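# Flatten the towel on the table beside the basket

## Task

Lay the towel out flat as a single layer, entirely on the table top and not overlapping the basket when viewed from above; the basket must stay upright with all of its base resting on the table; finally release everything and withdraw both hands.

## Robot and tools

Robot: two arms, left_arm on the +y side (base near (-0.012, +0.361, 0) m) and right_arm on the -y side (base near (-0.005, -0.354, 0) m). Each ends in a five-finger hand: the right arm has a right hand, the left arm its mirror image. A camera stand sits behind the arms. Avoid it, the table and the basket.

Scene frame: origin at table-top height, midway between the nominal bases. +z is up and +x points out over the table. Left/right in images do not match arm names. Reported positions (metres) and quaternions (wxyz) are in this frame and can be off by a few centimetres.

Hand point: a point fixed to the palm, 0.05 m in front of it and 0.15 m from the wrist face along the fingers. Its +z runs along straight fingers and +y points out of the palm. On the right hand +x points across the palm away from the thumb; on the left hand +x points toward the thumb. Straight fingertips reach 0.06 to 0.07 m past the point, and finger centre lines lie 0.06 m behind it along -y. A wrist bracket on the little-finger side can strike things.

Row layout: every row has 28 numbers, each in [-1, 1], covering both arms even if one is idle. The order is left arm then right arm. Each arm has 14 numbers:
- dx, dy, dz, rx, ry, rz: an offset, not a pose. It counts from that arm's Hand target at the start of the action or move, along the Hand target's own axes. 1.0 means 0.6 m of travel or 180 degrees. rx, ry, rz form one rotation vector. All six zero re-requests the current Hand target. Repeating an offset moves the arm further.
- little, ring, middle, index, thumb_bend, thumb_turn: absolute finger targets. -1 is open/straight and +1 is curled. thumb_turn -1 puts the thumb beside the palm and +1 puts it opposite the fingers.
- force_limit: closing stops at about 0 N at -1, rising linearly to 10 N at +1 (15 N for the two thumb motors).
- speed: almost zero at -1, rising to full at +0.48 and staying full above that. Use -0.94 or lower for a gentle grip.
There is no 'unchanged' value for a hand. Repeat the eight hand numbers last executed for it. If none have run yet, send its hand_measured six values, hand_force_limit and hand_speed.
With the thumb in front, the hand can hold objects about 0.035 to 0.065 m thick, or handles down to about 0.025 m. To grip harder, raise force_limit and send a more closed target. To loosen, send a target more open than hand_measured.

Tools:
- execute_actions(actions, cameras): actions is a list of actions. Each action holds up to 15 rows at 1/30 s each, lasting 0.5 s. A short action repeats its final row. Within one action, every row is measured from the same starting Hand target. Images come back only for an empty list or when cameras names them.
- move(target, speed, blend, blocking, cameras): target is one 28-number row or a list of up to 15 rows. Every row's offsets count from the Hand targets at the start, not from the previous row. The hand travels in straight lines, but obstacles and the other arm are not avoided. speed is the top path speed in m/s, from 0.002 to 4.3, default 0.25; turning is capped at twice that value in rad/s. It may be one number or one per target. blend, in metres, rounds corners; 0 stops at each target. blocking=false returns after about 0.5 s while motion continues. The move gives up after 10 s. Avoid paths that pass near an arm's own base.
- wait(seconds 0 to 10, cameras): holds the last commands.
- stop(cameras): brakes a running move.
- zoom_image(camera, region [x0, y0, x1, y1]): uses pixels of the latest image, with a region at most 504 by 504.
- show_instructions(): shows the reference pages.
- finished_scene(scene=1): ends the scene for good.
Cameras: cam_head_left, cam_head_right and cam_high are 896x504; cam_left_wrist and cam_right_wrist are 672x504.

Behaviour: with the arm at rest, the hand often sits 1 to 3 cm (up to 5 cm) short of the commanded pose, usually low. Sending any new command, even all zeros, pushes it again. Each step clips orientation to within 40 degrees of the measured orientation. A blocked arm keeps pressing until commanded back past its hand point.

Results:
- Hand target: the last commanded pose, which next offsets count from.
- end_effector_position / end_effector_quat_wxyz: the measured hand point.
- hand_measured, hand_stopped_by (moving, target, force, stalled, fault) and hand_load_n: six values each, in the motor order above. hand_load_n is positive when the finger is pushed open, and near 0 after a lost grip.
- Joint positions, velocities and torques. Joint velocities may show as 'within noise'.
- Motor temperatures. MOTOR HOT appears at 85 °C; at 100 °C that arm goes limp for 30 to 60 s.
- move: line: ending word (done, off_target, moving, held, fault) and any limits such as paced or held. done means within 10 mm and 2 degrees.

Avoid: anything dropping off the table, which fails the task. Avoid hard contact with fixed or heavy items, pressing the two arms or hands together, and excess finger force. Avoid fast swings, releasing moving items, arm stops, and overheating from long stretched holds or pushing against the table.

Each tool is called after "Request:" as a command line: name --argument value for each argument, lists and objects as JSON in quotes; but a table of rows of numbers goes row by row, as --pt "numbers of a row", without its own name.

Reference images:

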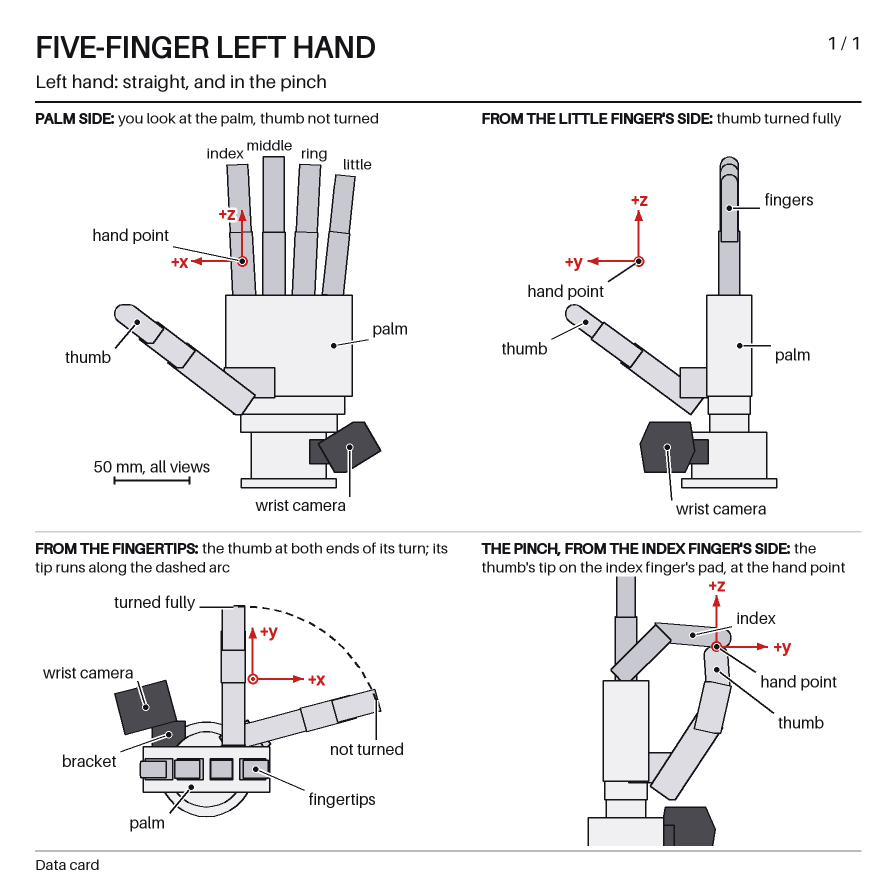

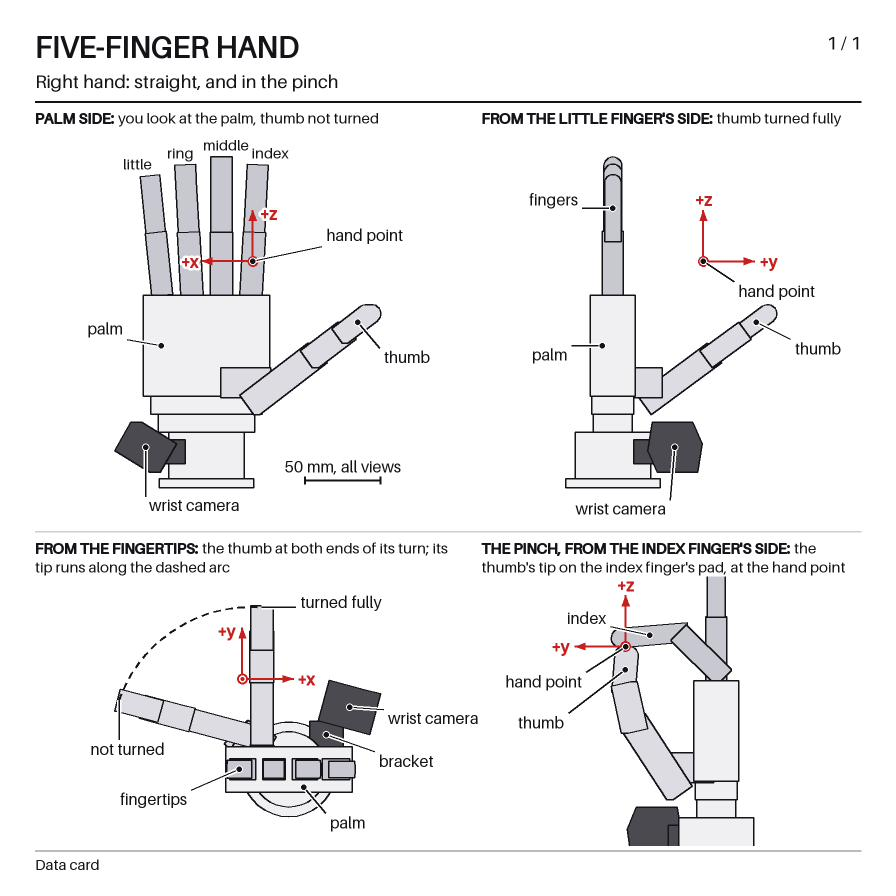

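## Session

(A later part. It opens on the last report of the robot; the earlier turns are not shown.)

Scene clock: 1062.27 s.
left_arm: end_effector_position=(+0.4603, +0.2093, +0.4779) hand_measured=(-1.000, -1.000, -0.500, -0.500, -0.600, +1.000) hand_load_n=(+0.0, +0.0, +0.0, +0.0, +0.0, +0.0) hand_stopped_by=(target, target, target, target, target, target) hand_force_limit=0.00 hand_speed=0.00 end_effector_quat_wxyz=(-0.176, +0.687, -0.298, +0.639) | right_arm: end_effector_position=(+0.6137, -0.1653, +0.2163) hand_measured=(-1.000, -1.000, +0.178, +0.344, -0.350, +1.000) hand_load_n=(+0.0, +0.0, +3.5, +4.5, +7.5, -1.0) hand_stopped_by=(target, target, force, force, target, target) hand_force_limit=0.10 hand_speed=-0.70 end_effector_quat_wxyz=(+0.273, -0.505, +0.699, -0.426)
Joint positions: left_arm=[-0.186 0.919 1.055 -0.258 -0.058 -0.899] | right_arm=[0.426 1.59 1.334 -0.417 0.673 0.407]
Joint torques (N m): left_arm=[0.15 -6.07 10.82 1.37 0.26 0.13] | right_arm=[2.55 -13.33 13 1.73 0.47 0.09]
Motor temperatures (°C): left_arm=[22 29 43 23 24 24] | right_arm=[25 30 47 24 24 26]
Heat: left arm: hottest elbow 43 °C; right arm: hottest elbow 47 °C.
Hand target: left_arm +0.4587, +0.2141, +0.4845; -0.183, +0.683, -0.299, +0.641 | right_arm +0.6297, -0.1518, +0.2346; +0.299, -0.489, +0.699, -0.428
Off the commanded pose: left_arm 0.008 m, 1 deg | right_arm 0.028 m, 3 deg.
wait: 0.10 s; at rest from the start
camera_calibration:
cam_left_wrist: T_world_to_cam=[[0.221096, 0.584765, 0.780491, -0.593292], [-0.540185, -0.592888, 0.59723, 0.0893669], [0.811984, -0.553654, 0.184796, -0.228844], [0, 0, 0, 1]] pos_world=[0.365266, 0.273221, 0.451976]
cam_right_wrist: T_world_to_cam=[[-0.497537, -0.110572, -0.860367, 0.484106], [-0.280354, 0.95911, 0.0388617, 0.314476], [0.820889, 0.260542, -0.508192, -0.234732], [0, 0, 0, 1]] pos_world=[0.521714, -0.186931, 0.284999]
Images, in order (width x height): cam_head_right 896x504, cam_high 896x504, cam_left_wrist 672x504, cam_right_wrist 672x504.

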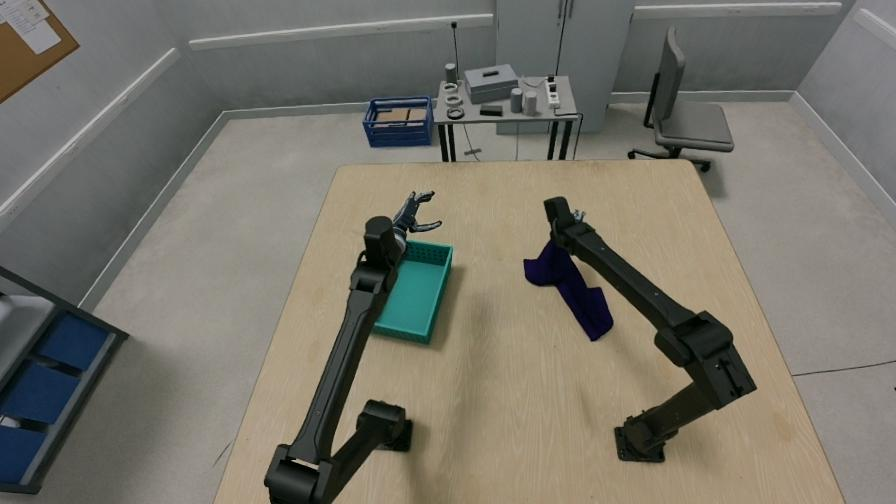

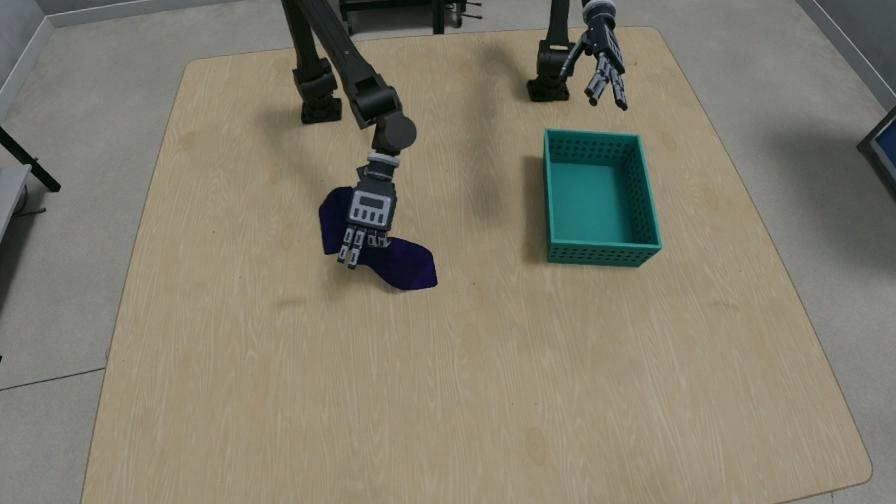

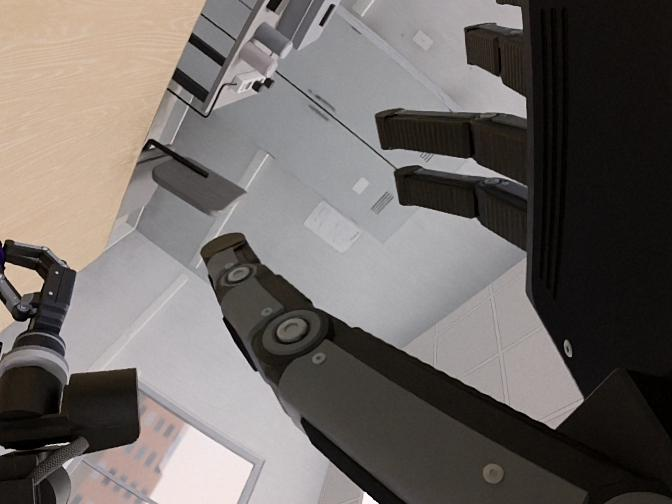

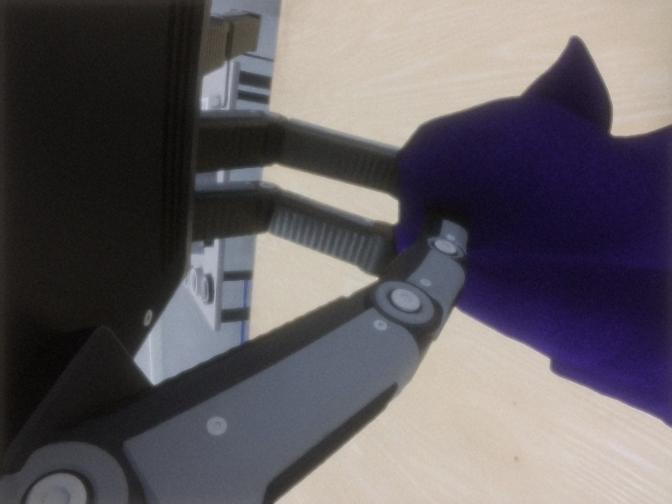

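Request:
zoom_image --camera "cam_right_wrist" --region '[370, 10, 672, 200]'

Request:
zoom_image --camera "cam_right_wrist" --region '[370, 180, 672, 440]'

Scaled by 1.669 from the camera's 672x504 image, which has a finer 960x720 frame.

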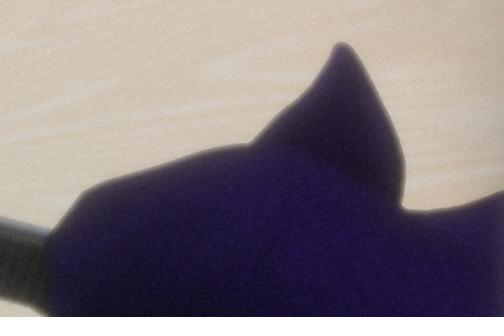

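Scaled by 1.669 from the camera's 672x504 image, which has a finer 960x720 frame.

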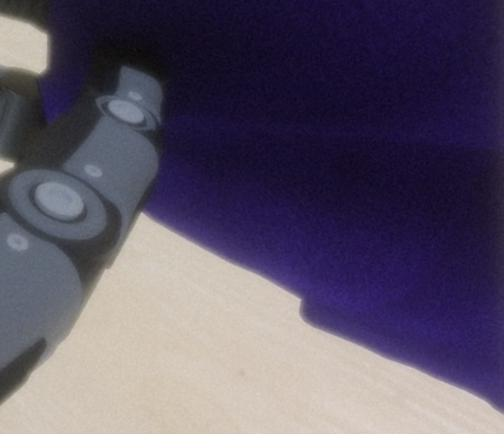

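Request:
move --pt "0 0 0 0 0 0 -1 -1 -0.5 -0.5 -0.6 1 0 0 0.005 -0.450 -0.238 0 0 0 -1 -1 0.5 0.5 -0.35 1 0.1 -0.7" --pt "0 0 0 0 0 0 -1 -1 -0.5 -0.5 -0.6 1 0 0 0.153 -0.563 -0.016 0 0 0 -1 -1 0.5 0.5 -0.35 1 0.1 -0.7" --speed 0.15 --blend 0.03 --cameras '["cam_head_left","cam_high","cam_right_wrist"]'

Scene clock: 1136.23 s.
left_arm: end_effector_position=(+0.4603, +0.2093, +0.4779) hand_measured=(-1.000, -1.000, -0.500, -0.500, -0.600, +1.000) hand_load_n=(+0.0, +0.0, +0.0, +0.0, +0.0, +0.0) hand_stopped_by=(target, target, target, target, target, target) hand_force_limit=0.00 hand_speed=0.00 end_effector_quat_wxyz=(-0.176, +0.687, -0.298, +0.639) | right_arm: end_effector_position=(+0.7327, -0.2881, +0.5360) hand_measured=(-1.000, -1.000, +0.178, +0.344, -0.350, +1.000) hand_load_n=(+0.0, +0.0, +3.5, +4.5, +8.0, -1.0) hand_stopped_by=(target, target, force, force, target, target) hand_force_limit=0.10 hand_speed=-0.70 end_effector_quat_wxyz=(+0.314, -0.479, +0.695, -0.435)
Joint positions: left_arm=[-0.186 0.919 1.055 -0.258 -0.058 -0.899] | right_arm=[0.151 2.071 2.883 -1.3 0.438 0.244]
Joint torques (N m): left_arm=[-0.03 -6.07 10.84 1.36 0.26 0.14] | right_arm=[1.38 -17.03 11.51 0.79 0.02 -0.22]
Heat: left arm: hottest elbow 42 °C; right arm: hottest elbow 48 °C.
Hand target: left_arm +0.4587, +0.2141, +0.4845; -0.183, +0.683, -0.299, +0.641 | right_arm +0.7350, -0.2878, +0.5396; +0.299, -0.489, +0.699, -0.428
Off the commanded pose: left_arm 0.008 m, 1 deg | right_arm 0.004 m, 2 deg.
elbow stopped short (right arm): the move would have taken joint 3 (elbow) straighter than the controller allows.
move: done
camera_calibration:
cam_right_wrist: T_world_to_cam=[[-0.418528, -0.0746881, -0.905127, 0.781254], [-0.282464, 0.957891, 0.0515684, 0.447549], [0.863162, 0.277248, -0.422001, -0.210168], [0, 0, 0, 1]] pos_world=[0.634802, -0.312084, 0.595364]
Images, in order (width x height): cam_head_left 896x504, cam_high 896x504, cam_right_wrist 672x504.

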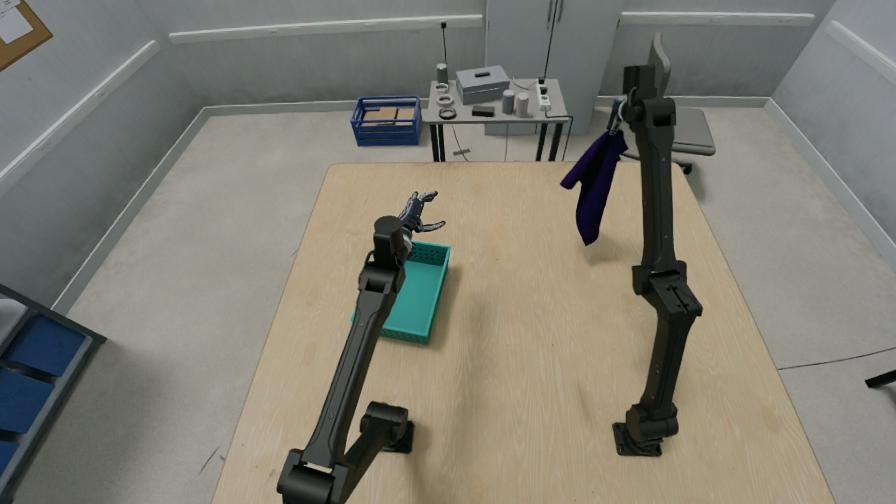

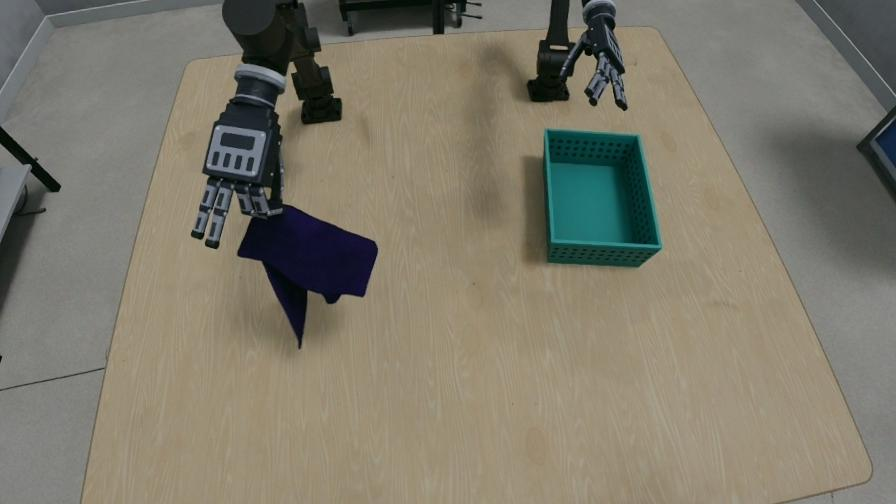

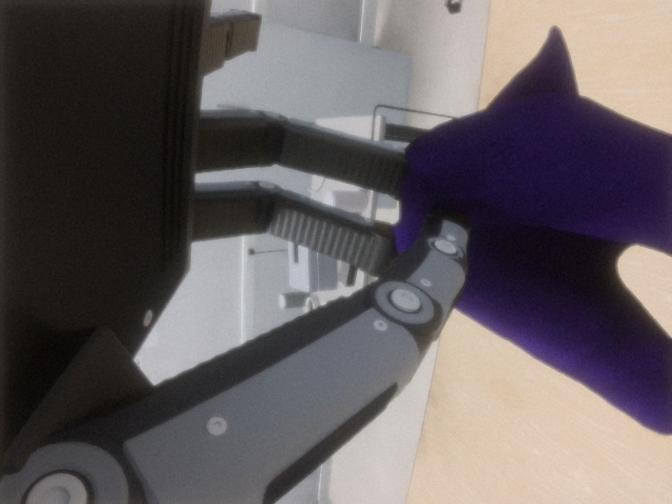

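Request:
zoom_image --camera "cam_high" --region '[180, 160, 400, 370]'

Request:
zoom_image --camera "cam_head_left" --region '[540, 90, 660, 260]'

Scaled by 2.291.

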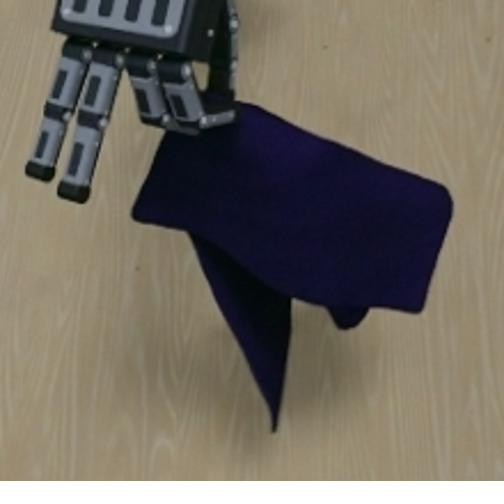

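Scaled by 2.965.

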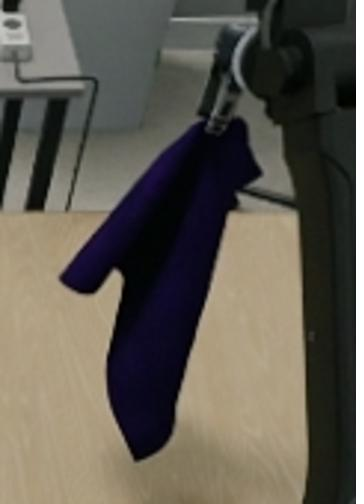

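Request:
move --pt "0 0 0 0 0 0 -1 -1 -0.5 -0.5 -0.6 1 0 0 0.008 0.105 0.067 0 0 0 -1 -1 0.5 0.5 -0.35 1 0.1 -0.7" --pt "0 0 0 0 0 0 -1 -1 -0.5 -0.5 -0.6 1 0 0 0.026 0.572 -0.076 0 0 0 -1 -1 0.5 0.5 -0.35 1 0.1 -0.7" --speed 0.12 --blend 0.02 --cameras '["cam_head_left","cam_high","cam_right_wrist"]'

Request:
zoom_image --camera "cam_high" --region '[250, 160, 470, 370]'

Scene clock: 1161.33 s.
left_arm: end_effector_position=(+0.4603, +0.2093, +0.4779) hand_measured=(-1.000, -1.000, -0.500, -0.500, -0.600, +1.000) hand_load_n=(+0.0, +0.0, +0.0, +0.0, +0.5, +0.0) hand_stopped_by=(target, target, target, target, target, target) hand_force_limit=0.00 hand_speed=0.00 end_effector_quat_wxyz=(-0.176, +0.687, -0.298, +0.639) | right_arm: end_effector_position=(+0.5439, -0.2402, +0.2423) hand_measured=(-1.000, -1.000, +0.178, +0.344, -0.350, +1.000) hand_load_n=(+0.0, +0.0, +3.0, +5.0, +7.5, -1.0) hand_stopped_by=(target, target, force, force, target, target) hand_force_limit=0.10 hand_speed=-0.70 end_effector_quat_wxyz=(+0.278, -0.503, +0.699, -0.426)
Joint positions: left_arm=[-0.186 0.919 1.055 -0.258 -0.058 -0.899] | right_arm=[0.332 1.329 1.115 -0.408 0.595 0.339]
Joint torques (N m): left_arm=[0.26 -6.18 10.81 1.43 0.26 0.14] | right_arm=[1.96 -12.81 9.29 1.81 0.4 0.06]
Heat: left arm: hottest elbow 42 °C; right arm: hottest elbow 46 °C.
Hand target: left_arm +0.4587, +0.2141, +0.4845; -0.183, +0.683, -0.299, +0.641 | right_arm +0.5444, -0.2352, +0.2551; +0.299, -0.489, +0.699, -0.428
Off the commanded pose: left_arm 0.008 m, 1 deg | right_arm 0.014 m, 3 deg.
move: off_target (right_arm)
camera_calibration:
cam_right_wrist: T_world_to_cam=[[-0.490172, -0.105372, -0.865233, 0.461888], [-0.281988, 0.958453, 0.0430272, 0.365452], [0.824751, 0.265076, -0.49952, -0.147735], [0, 0, 0, 1]] pos_world=[0.451302, -0.262437, 0.31012]
Images, in order (width x height): cam_head_left 896x504, cam_high 896x504, cam_right_wrist 672x504.

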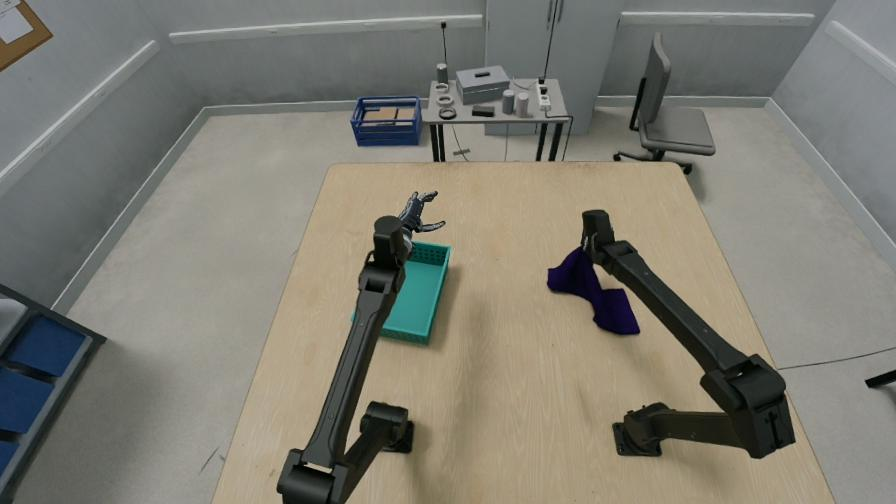

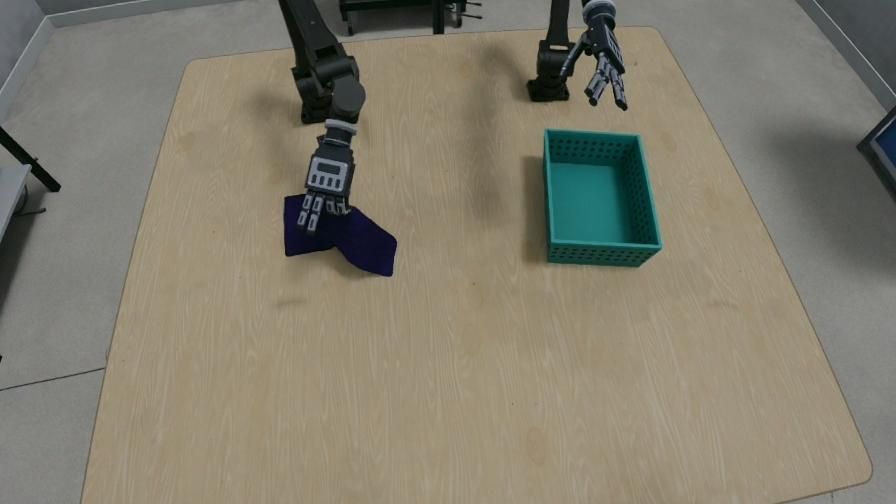

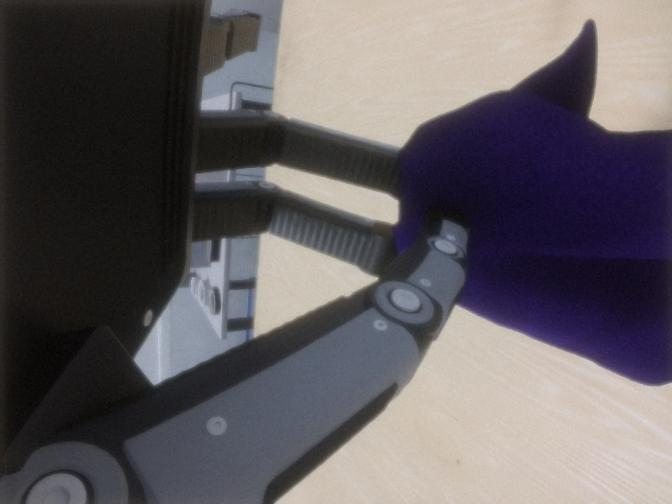

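Scaled by 2.291.

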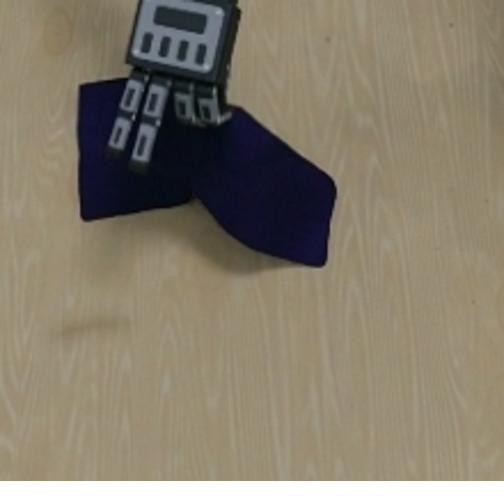

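Request:
move --pt "0 0 0 0 0 0 -1 -1 -0.5 -0.5 -0.6 1 0 0 0 -0.297 -0.152 0 0 0 -1 -1 0.5 0.5 -0.35 1 0.1 -0.7" --pt "0 0 0 0 0 0 -1 -1 -0.5 -0.5 -0.6 1 0 0 -0.078 -0.406 -0.268 0 0 0 -1 -1 0.5 0.5 -0.35 1 0.1 -0.7" --speed 0.18 --blend 0.03 --cameras '["cam_head_left","cam_high","cam_right_wrist","cam_left_wrist"]'

Request:
zoom_image --camera "cam_high" --region '[250, 60, 420, 260]'

Request:
zoom_image --camera "cam_head_left" --region '[480, 100, 650, 300]'

Scene clock: 1237.60 s.
left_arm: end_effector_position=(+0.4603, +0.2093, +0.4779) hand_measured=(-1.000, -1.000, -0.500, -0.500, -0.600, +1.000) hand_load_n=(+0.0, +0.0, +0.0, +0.0, +0.0, +0.0) hand_stopped_by=(target, target, target, target, target, target) hand_force_limit=0.00 hand_speed=0.00 end_effector_quat_wxyz=(-0.176, +0.687, -0.298, +0.639) | right_arm: end_effector_position=(+0.5272, -0.1848, +0.5295) hand_measured=(-1.000, -1.000, +0.178, +0.344, -0.350, +1.000) hand_load_n=(-0.5, +0.0, +3.0, +4.5, +8.0, -0.5) hand_stopped_by=(target, target, force, force, target, target) hand_force_limit=0.10 hand_speed=-0.70 end_effector_quat_wxyz=(+0.286, -0.500, +0.697, -0.428)
Joint positions: left_arm=[-0.186 0.919 1.055 -0.258 -0.058 -0.899] | right_arm=[0.465 1.477 2.048 -1.235 0.702 0.434]
Joint torques (N m): left_arm=[0.21 -6.18 10.86 1.4 0.25 0.13] | right_arm=[1.2 -10.64 12.78 0.68 0.54 0.11]
Motor temperatures (°C): left_arm=[22 28 42 23 24 24] | right_arm=[25 30 41 24 24 26]
Heat: left arm: hottest elbow 42 °C; right arm: hottest elbow 41 °C.
Hand target: left_arm +0.4587, +0.2141, +0.4845; -0.183, +0.683, -0.299, +0.641 | right_arm +0.5304, -0.1798, +0.5452; +0.299, -0.489, +0.699, -0.428
Off the commanded pose: left_arm 0.008 m, 1 deg | right_arm 0.017 m, 2 deg.
move: off_target (right_arm)
camera_calibration:
cam_left_wrist: T_world_to_cam=[[0.221096, 0.584765, 0.780491, -0.593292], [-0.540185, -0.592888, 0.59723, 0.0893669], [0.811984, -0.553654, 0.184796, -0.228844], [0, 0, 0, 1]] pos_world=[0.365266, 0.273221, 0.451976]
cam_right_wrist: T_world_to_cam=[[-0.475384, -0.104029, -0.873607, 0.704972], [-0.2853, 0.957551, 0.0412246, 0.297868], [0.832235, 0.268837, -0.484884, -0.0161772], [0, 0, 0, 1]] pos_world=[0.433577, -0.207538, 0.595745]
Images, in order (width x height): cam_head_left 896x504, cam_high 896x504, cam_left_wrist 672x504, cam_right_wrist 672x504.

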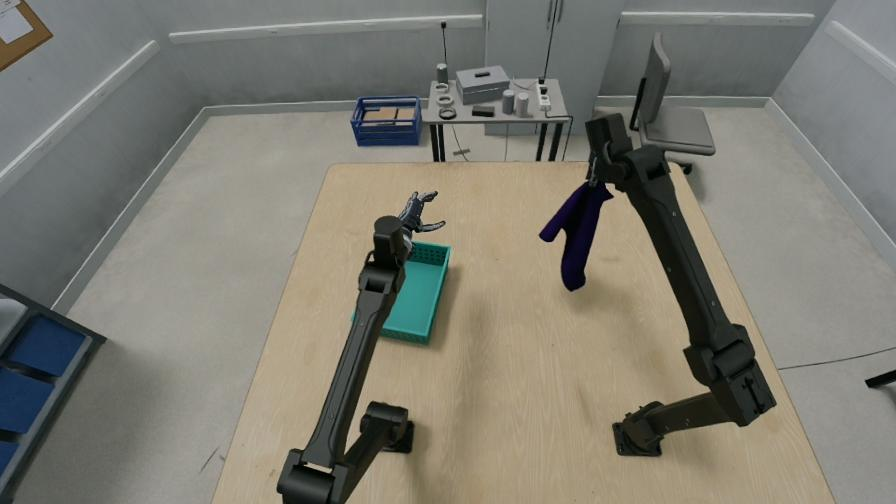

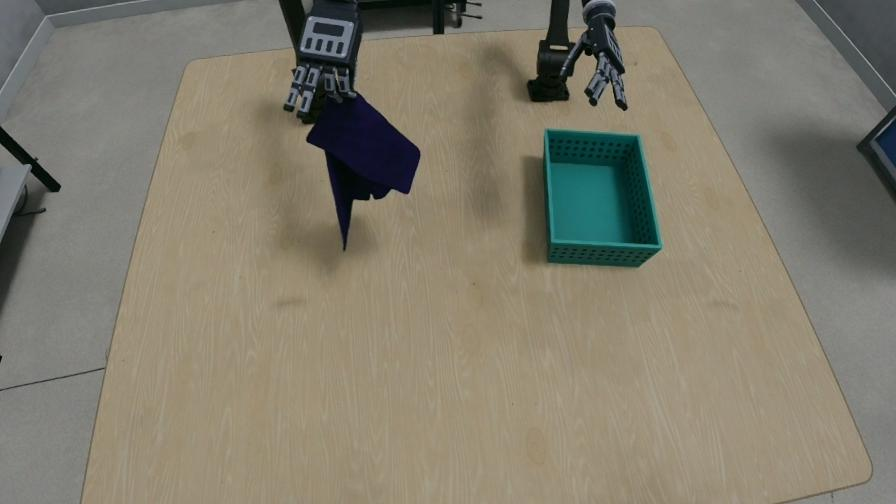

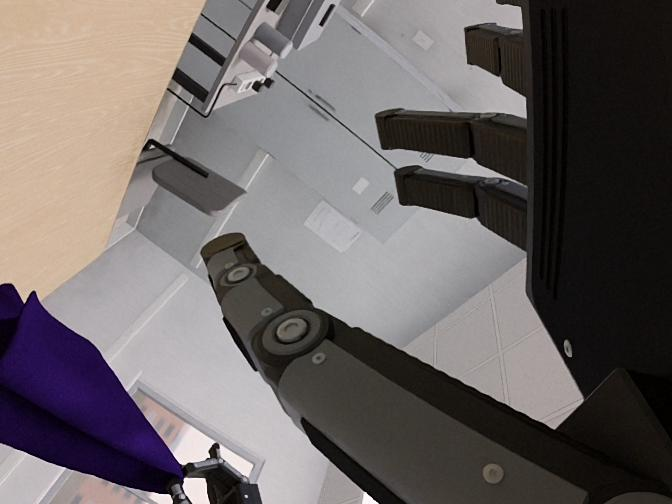

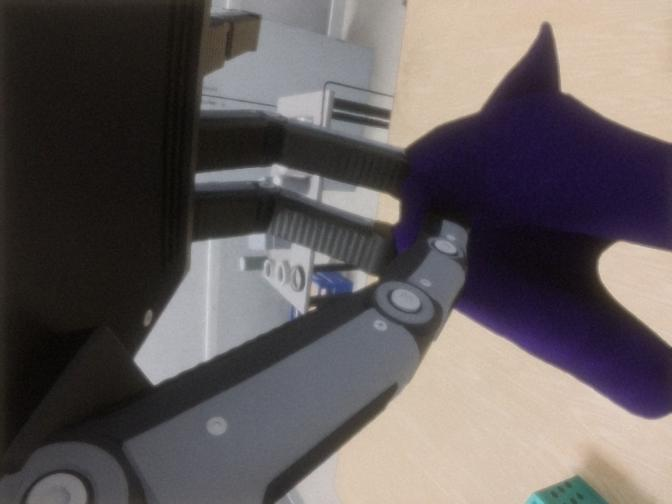

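Scaled by 2.520.

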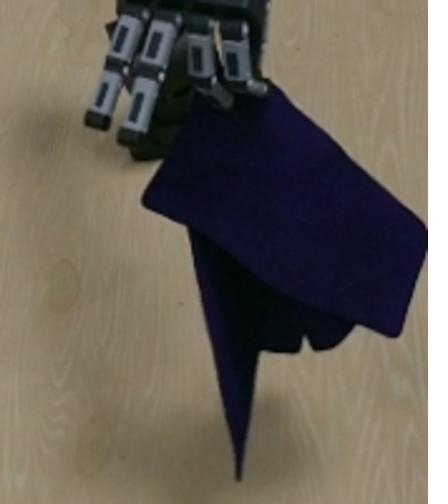

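Scaled by 2.520.

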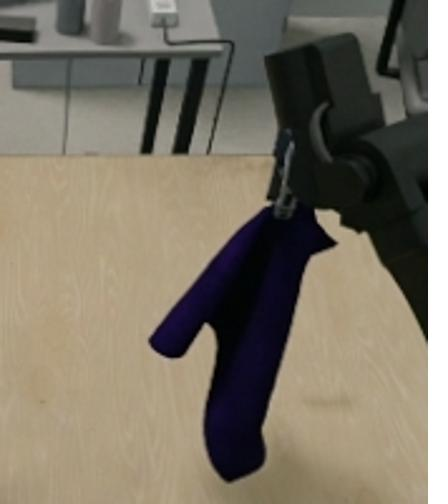

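Request:
move --target '[-0.011,0.366,0.157,0.0527,0.0219,-0.2494,-1,-1,-0.5,-0.5,-0.6,1,0,0,0,0,0,0,0,0,-1,-1,0.5,0.5,-0.35,1,0.1,-0.7]' --speed 0.2 --cameras '["cam_head_left","cam_high","cam_left_wrist"]'

Scene clock: 1269.70 s.
left_arm: end_effector_position=(+0.5108, +0.0469, +0.3100) hand_measured=(-1.000, -1.000, -0.500, -0.500, -0.600, +1.000) hand_load_n=(+0.0, +0.0, +0.0, +0.0, +0.0, +0.0) hand_stopped_by=(target, target, target, target, target, target) hand_force_limit=0.00 hand_speed=0.00 end_effector_quat_wxyz=(+0.015, +0.719, +0.018, +0.695) | right_arm: end_effector_position=(+0.5272, -0.1848, +0.5295) hand_measured=(-1.000, -1.000, +0.178, +0.344, -0.350, +1.000) hand_load_n=(+0.0, +0.0, +3.0, +4.5, +7.5, -0.5) hand_stopped_by=(target, target, force, force, target, target) hand_force_limit=0.10 hand_speed=-0.70 end_effector_quat_wxyz=(+0.286, -0.500, +0.697, -0.428)
Joint positions: left_arm=[-0.65 1.429 0.787 0.598 -0.667 -1.645] | right_arm=[0.465 1.477 2.048 -1.235 0.702 0.434]
Joint torques (N m): left_arm=[-1.2 -10.64 10.59 2.17 -0.08 -0.15] | right_arm=[1.79 -10.75 12.72 0.69 0.55 0.08]
Heat: left arm: hottest elbow 42 °C; right arm: hottest elbow 45 °C.
Hand target: left_arm +0.5133, +0.0402, +0.3299; +0.031, +0.706, +0.031, +0.707 | right_arm +0.5304, -0.1799, +0.5452; +0.299, -0.489, +0.699, -0.428
Off the commanded pose: left_arm 0.021 m, 3 deg | right_arm 0.017 m, 2 deg.
move: off_target (left_arm, right_arm)
camera_calibration:
cam_left_wrist: T_world_to_cam=[[0.0434699, 0.981791, 0.184925, -0.121593], [-0.491823, -0.140087, 0.859352, -0.00644354], [0.869609, -0.128306, 0.476778, -0.46866], [0, 0, 0, 1]] pos_world=[0.409668, 0.0583445, 0.25147]
Images, in order (width x height): cam_head_left 896x504, cam_high 896x504, cam_left_wrist 672x504.

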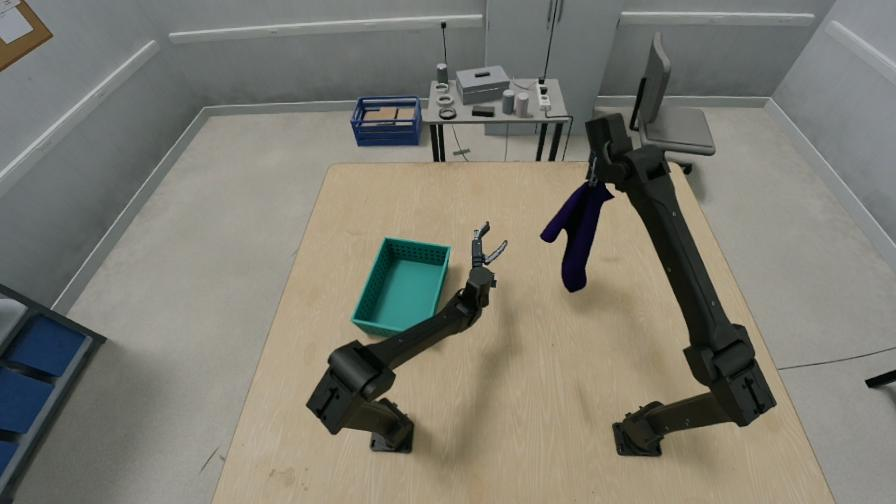

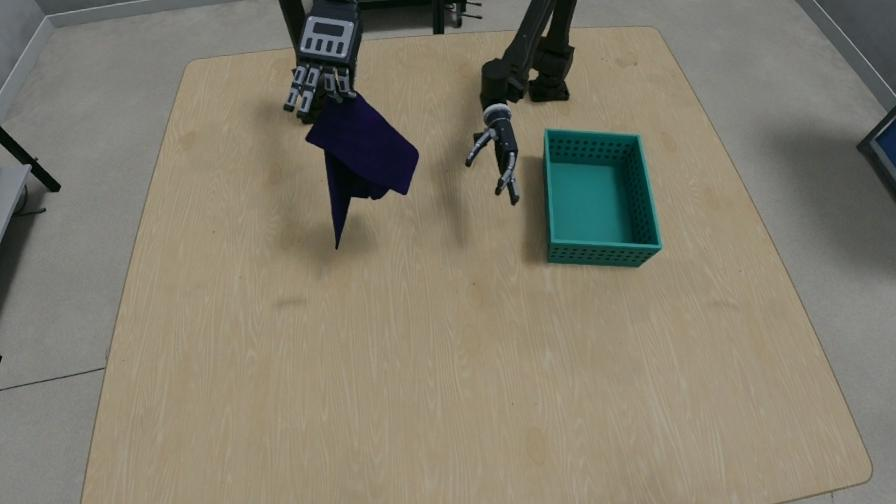

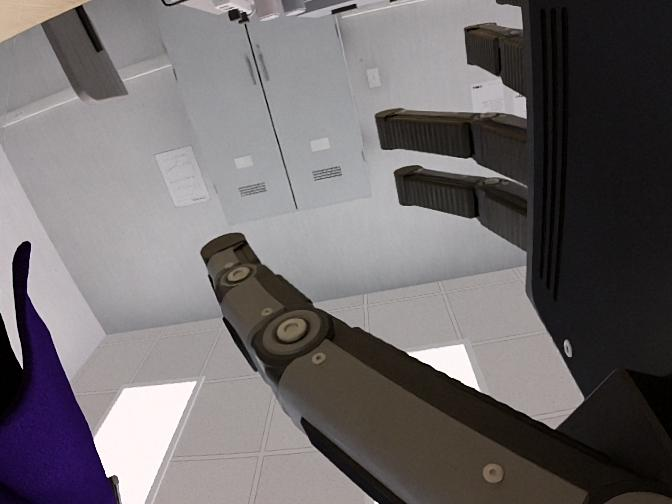

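Request:
zoom_image --camera "cam_high" --region '[440, 80, 560, 220]'

Request:
zoom_image --camera "cam_head_left" --region '[440, 200, 560, 320]'

Scaled by 3.600.

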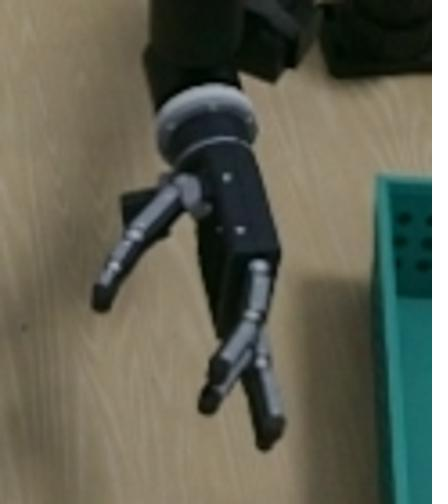

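Scaled by 4.200.

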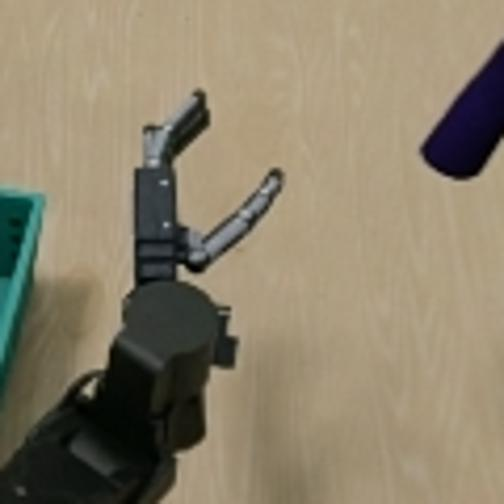

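Request:
move --target '[-0.0155,0.1777,0.0203,0,0,0,-1,-1,-0.5,-0.5,-0.6,1,0,0,0,0,0,0,0,0,-1,-1,0.5,0.5,-0.35,1,0.1,-0.7]' --speed 0.12 --cameras '["cam_head_left","cam_high","cam_left_wrist"]'

Request:
zoom_image --camera "cam_high" --region '[340, 80, 500, 240]'

Request:
zoom_image --camera "cam_head_left" --region '[480, 160, 620, 300]'

Scene clock: 1297.17 s.
left_arm: end_effector_position=(+0.5192, -0.0560, +0.3078) hand_measured=(-1.000, -1.000, -0.500, -0.500, -0.600, +1.000) hand_load_n=(+0.0, +0.0, +0.0, +0.0, +0.0, +0.0) hand_stopped_by=(target, target, target, target, target, target) hand_force_limit=0.00 hand_speed=0.00 end_effector_quat_wxyz=(+0.017, +0.715, +0.019, +0.698) | right_arm: end_effector_position=(+0.5272, -0.1848, +0.5295) hand_measured=(-1.000, -1.000, +0.178, +0.344, -0.350, +1.000) hand_load_n=(+0.0, +0.0, +3.0, +4.5, +8.0, -0.5) hand_stopped_by=(target, target, force, force, target, target) hand_force_limit=0.10 hand_speed=-0.70 end_effector_quat_wxyz=(+0.286, -0.500, +0.697, -0.428)
Joint positions: left_arm=[-0.804 1.619 0.993 0.591 -0.819 -1.647] | right_arm=[0.465 1.477 2.048 -1.235 0.702 0.434]
Joint torques (N m): left_arm=[-1.38 -13.16 12.46 1.17 -0.08 -0.11] | right_arm=[2.32 -10.75 12.93 0.54 0.55 0.03]
Motor temperatures (°C): left_arm=[22 29 41 23 24 24] | right_arm=[25 28 47 24 24 26]
Heat: left arm: hottest elbow 41 °C; right arm: hottest elbow 47 °C.
Hand target: left_arm +0.5254, -0.0669, +0.3298; +0.031, +0.706, +0.031, +0.706 | right_arm +0.5304, -0.1799, +0.5452; +0.299, -0.489, +0.699, -0.428
Off the commanded pose: left_arm 0.025 m, 3 deg | right_arm 0.017 m, 2 deg.
move: off_target (left_arm, right_arm)
camera_calibration:
cam_left_wrist: T_world_to_cam=[[0.0436297, 0.982365, 0.181814, -0.0196305], [-0.50065, -0.135988, 0.854902, -0.00870238], [0.86455, -0.128324, 0.485888, -0.488328], [0, 0, 0, 1]] pos_world=[0.418683, -0.0445635, 0.248281]
Images, in order (width x height): cam_head_left 896x504, cam_high 896x504, cam_left_wrist 672x504.

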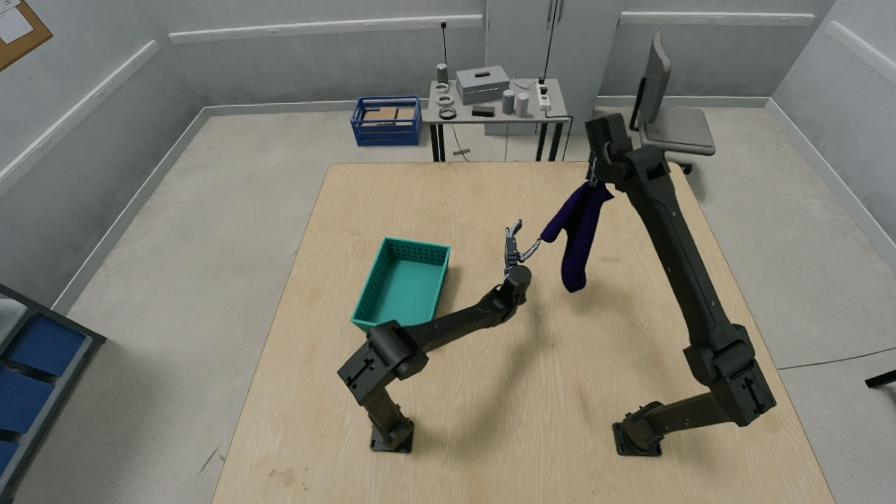

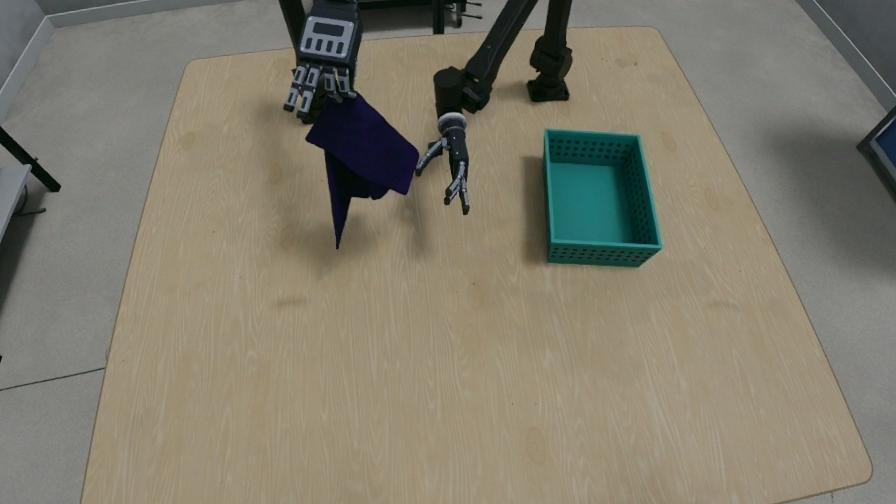

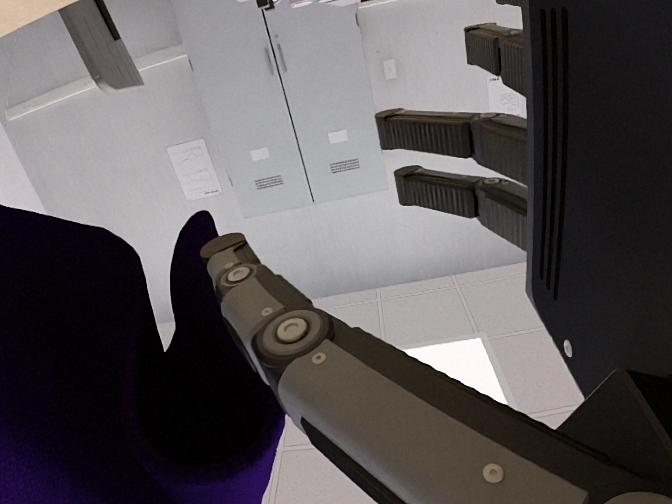

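Scaled by 3.150.

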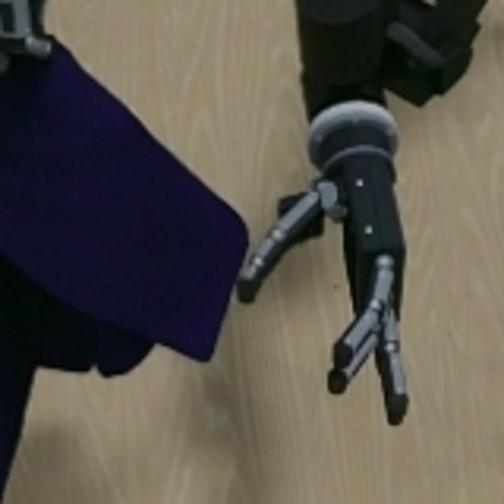

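Scaled by 3.600.

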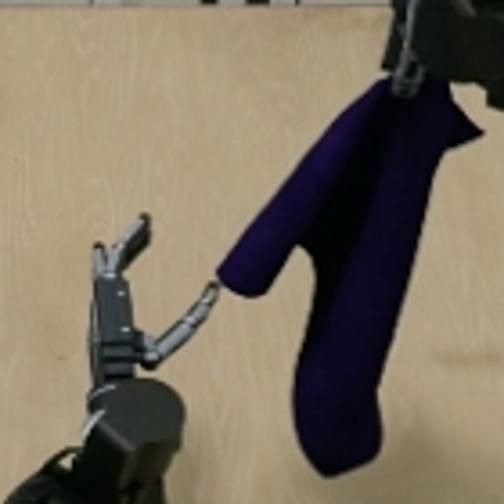

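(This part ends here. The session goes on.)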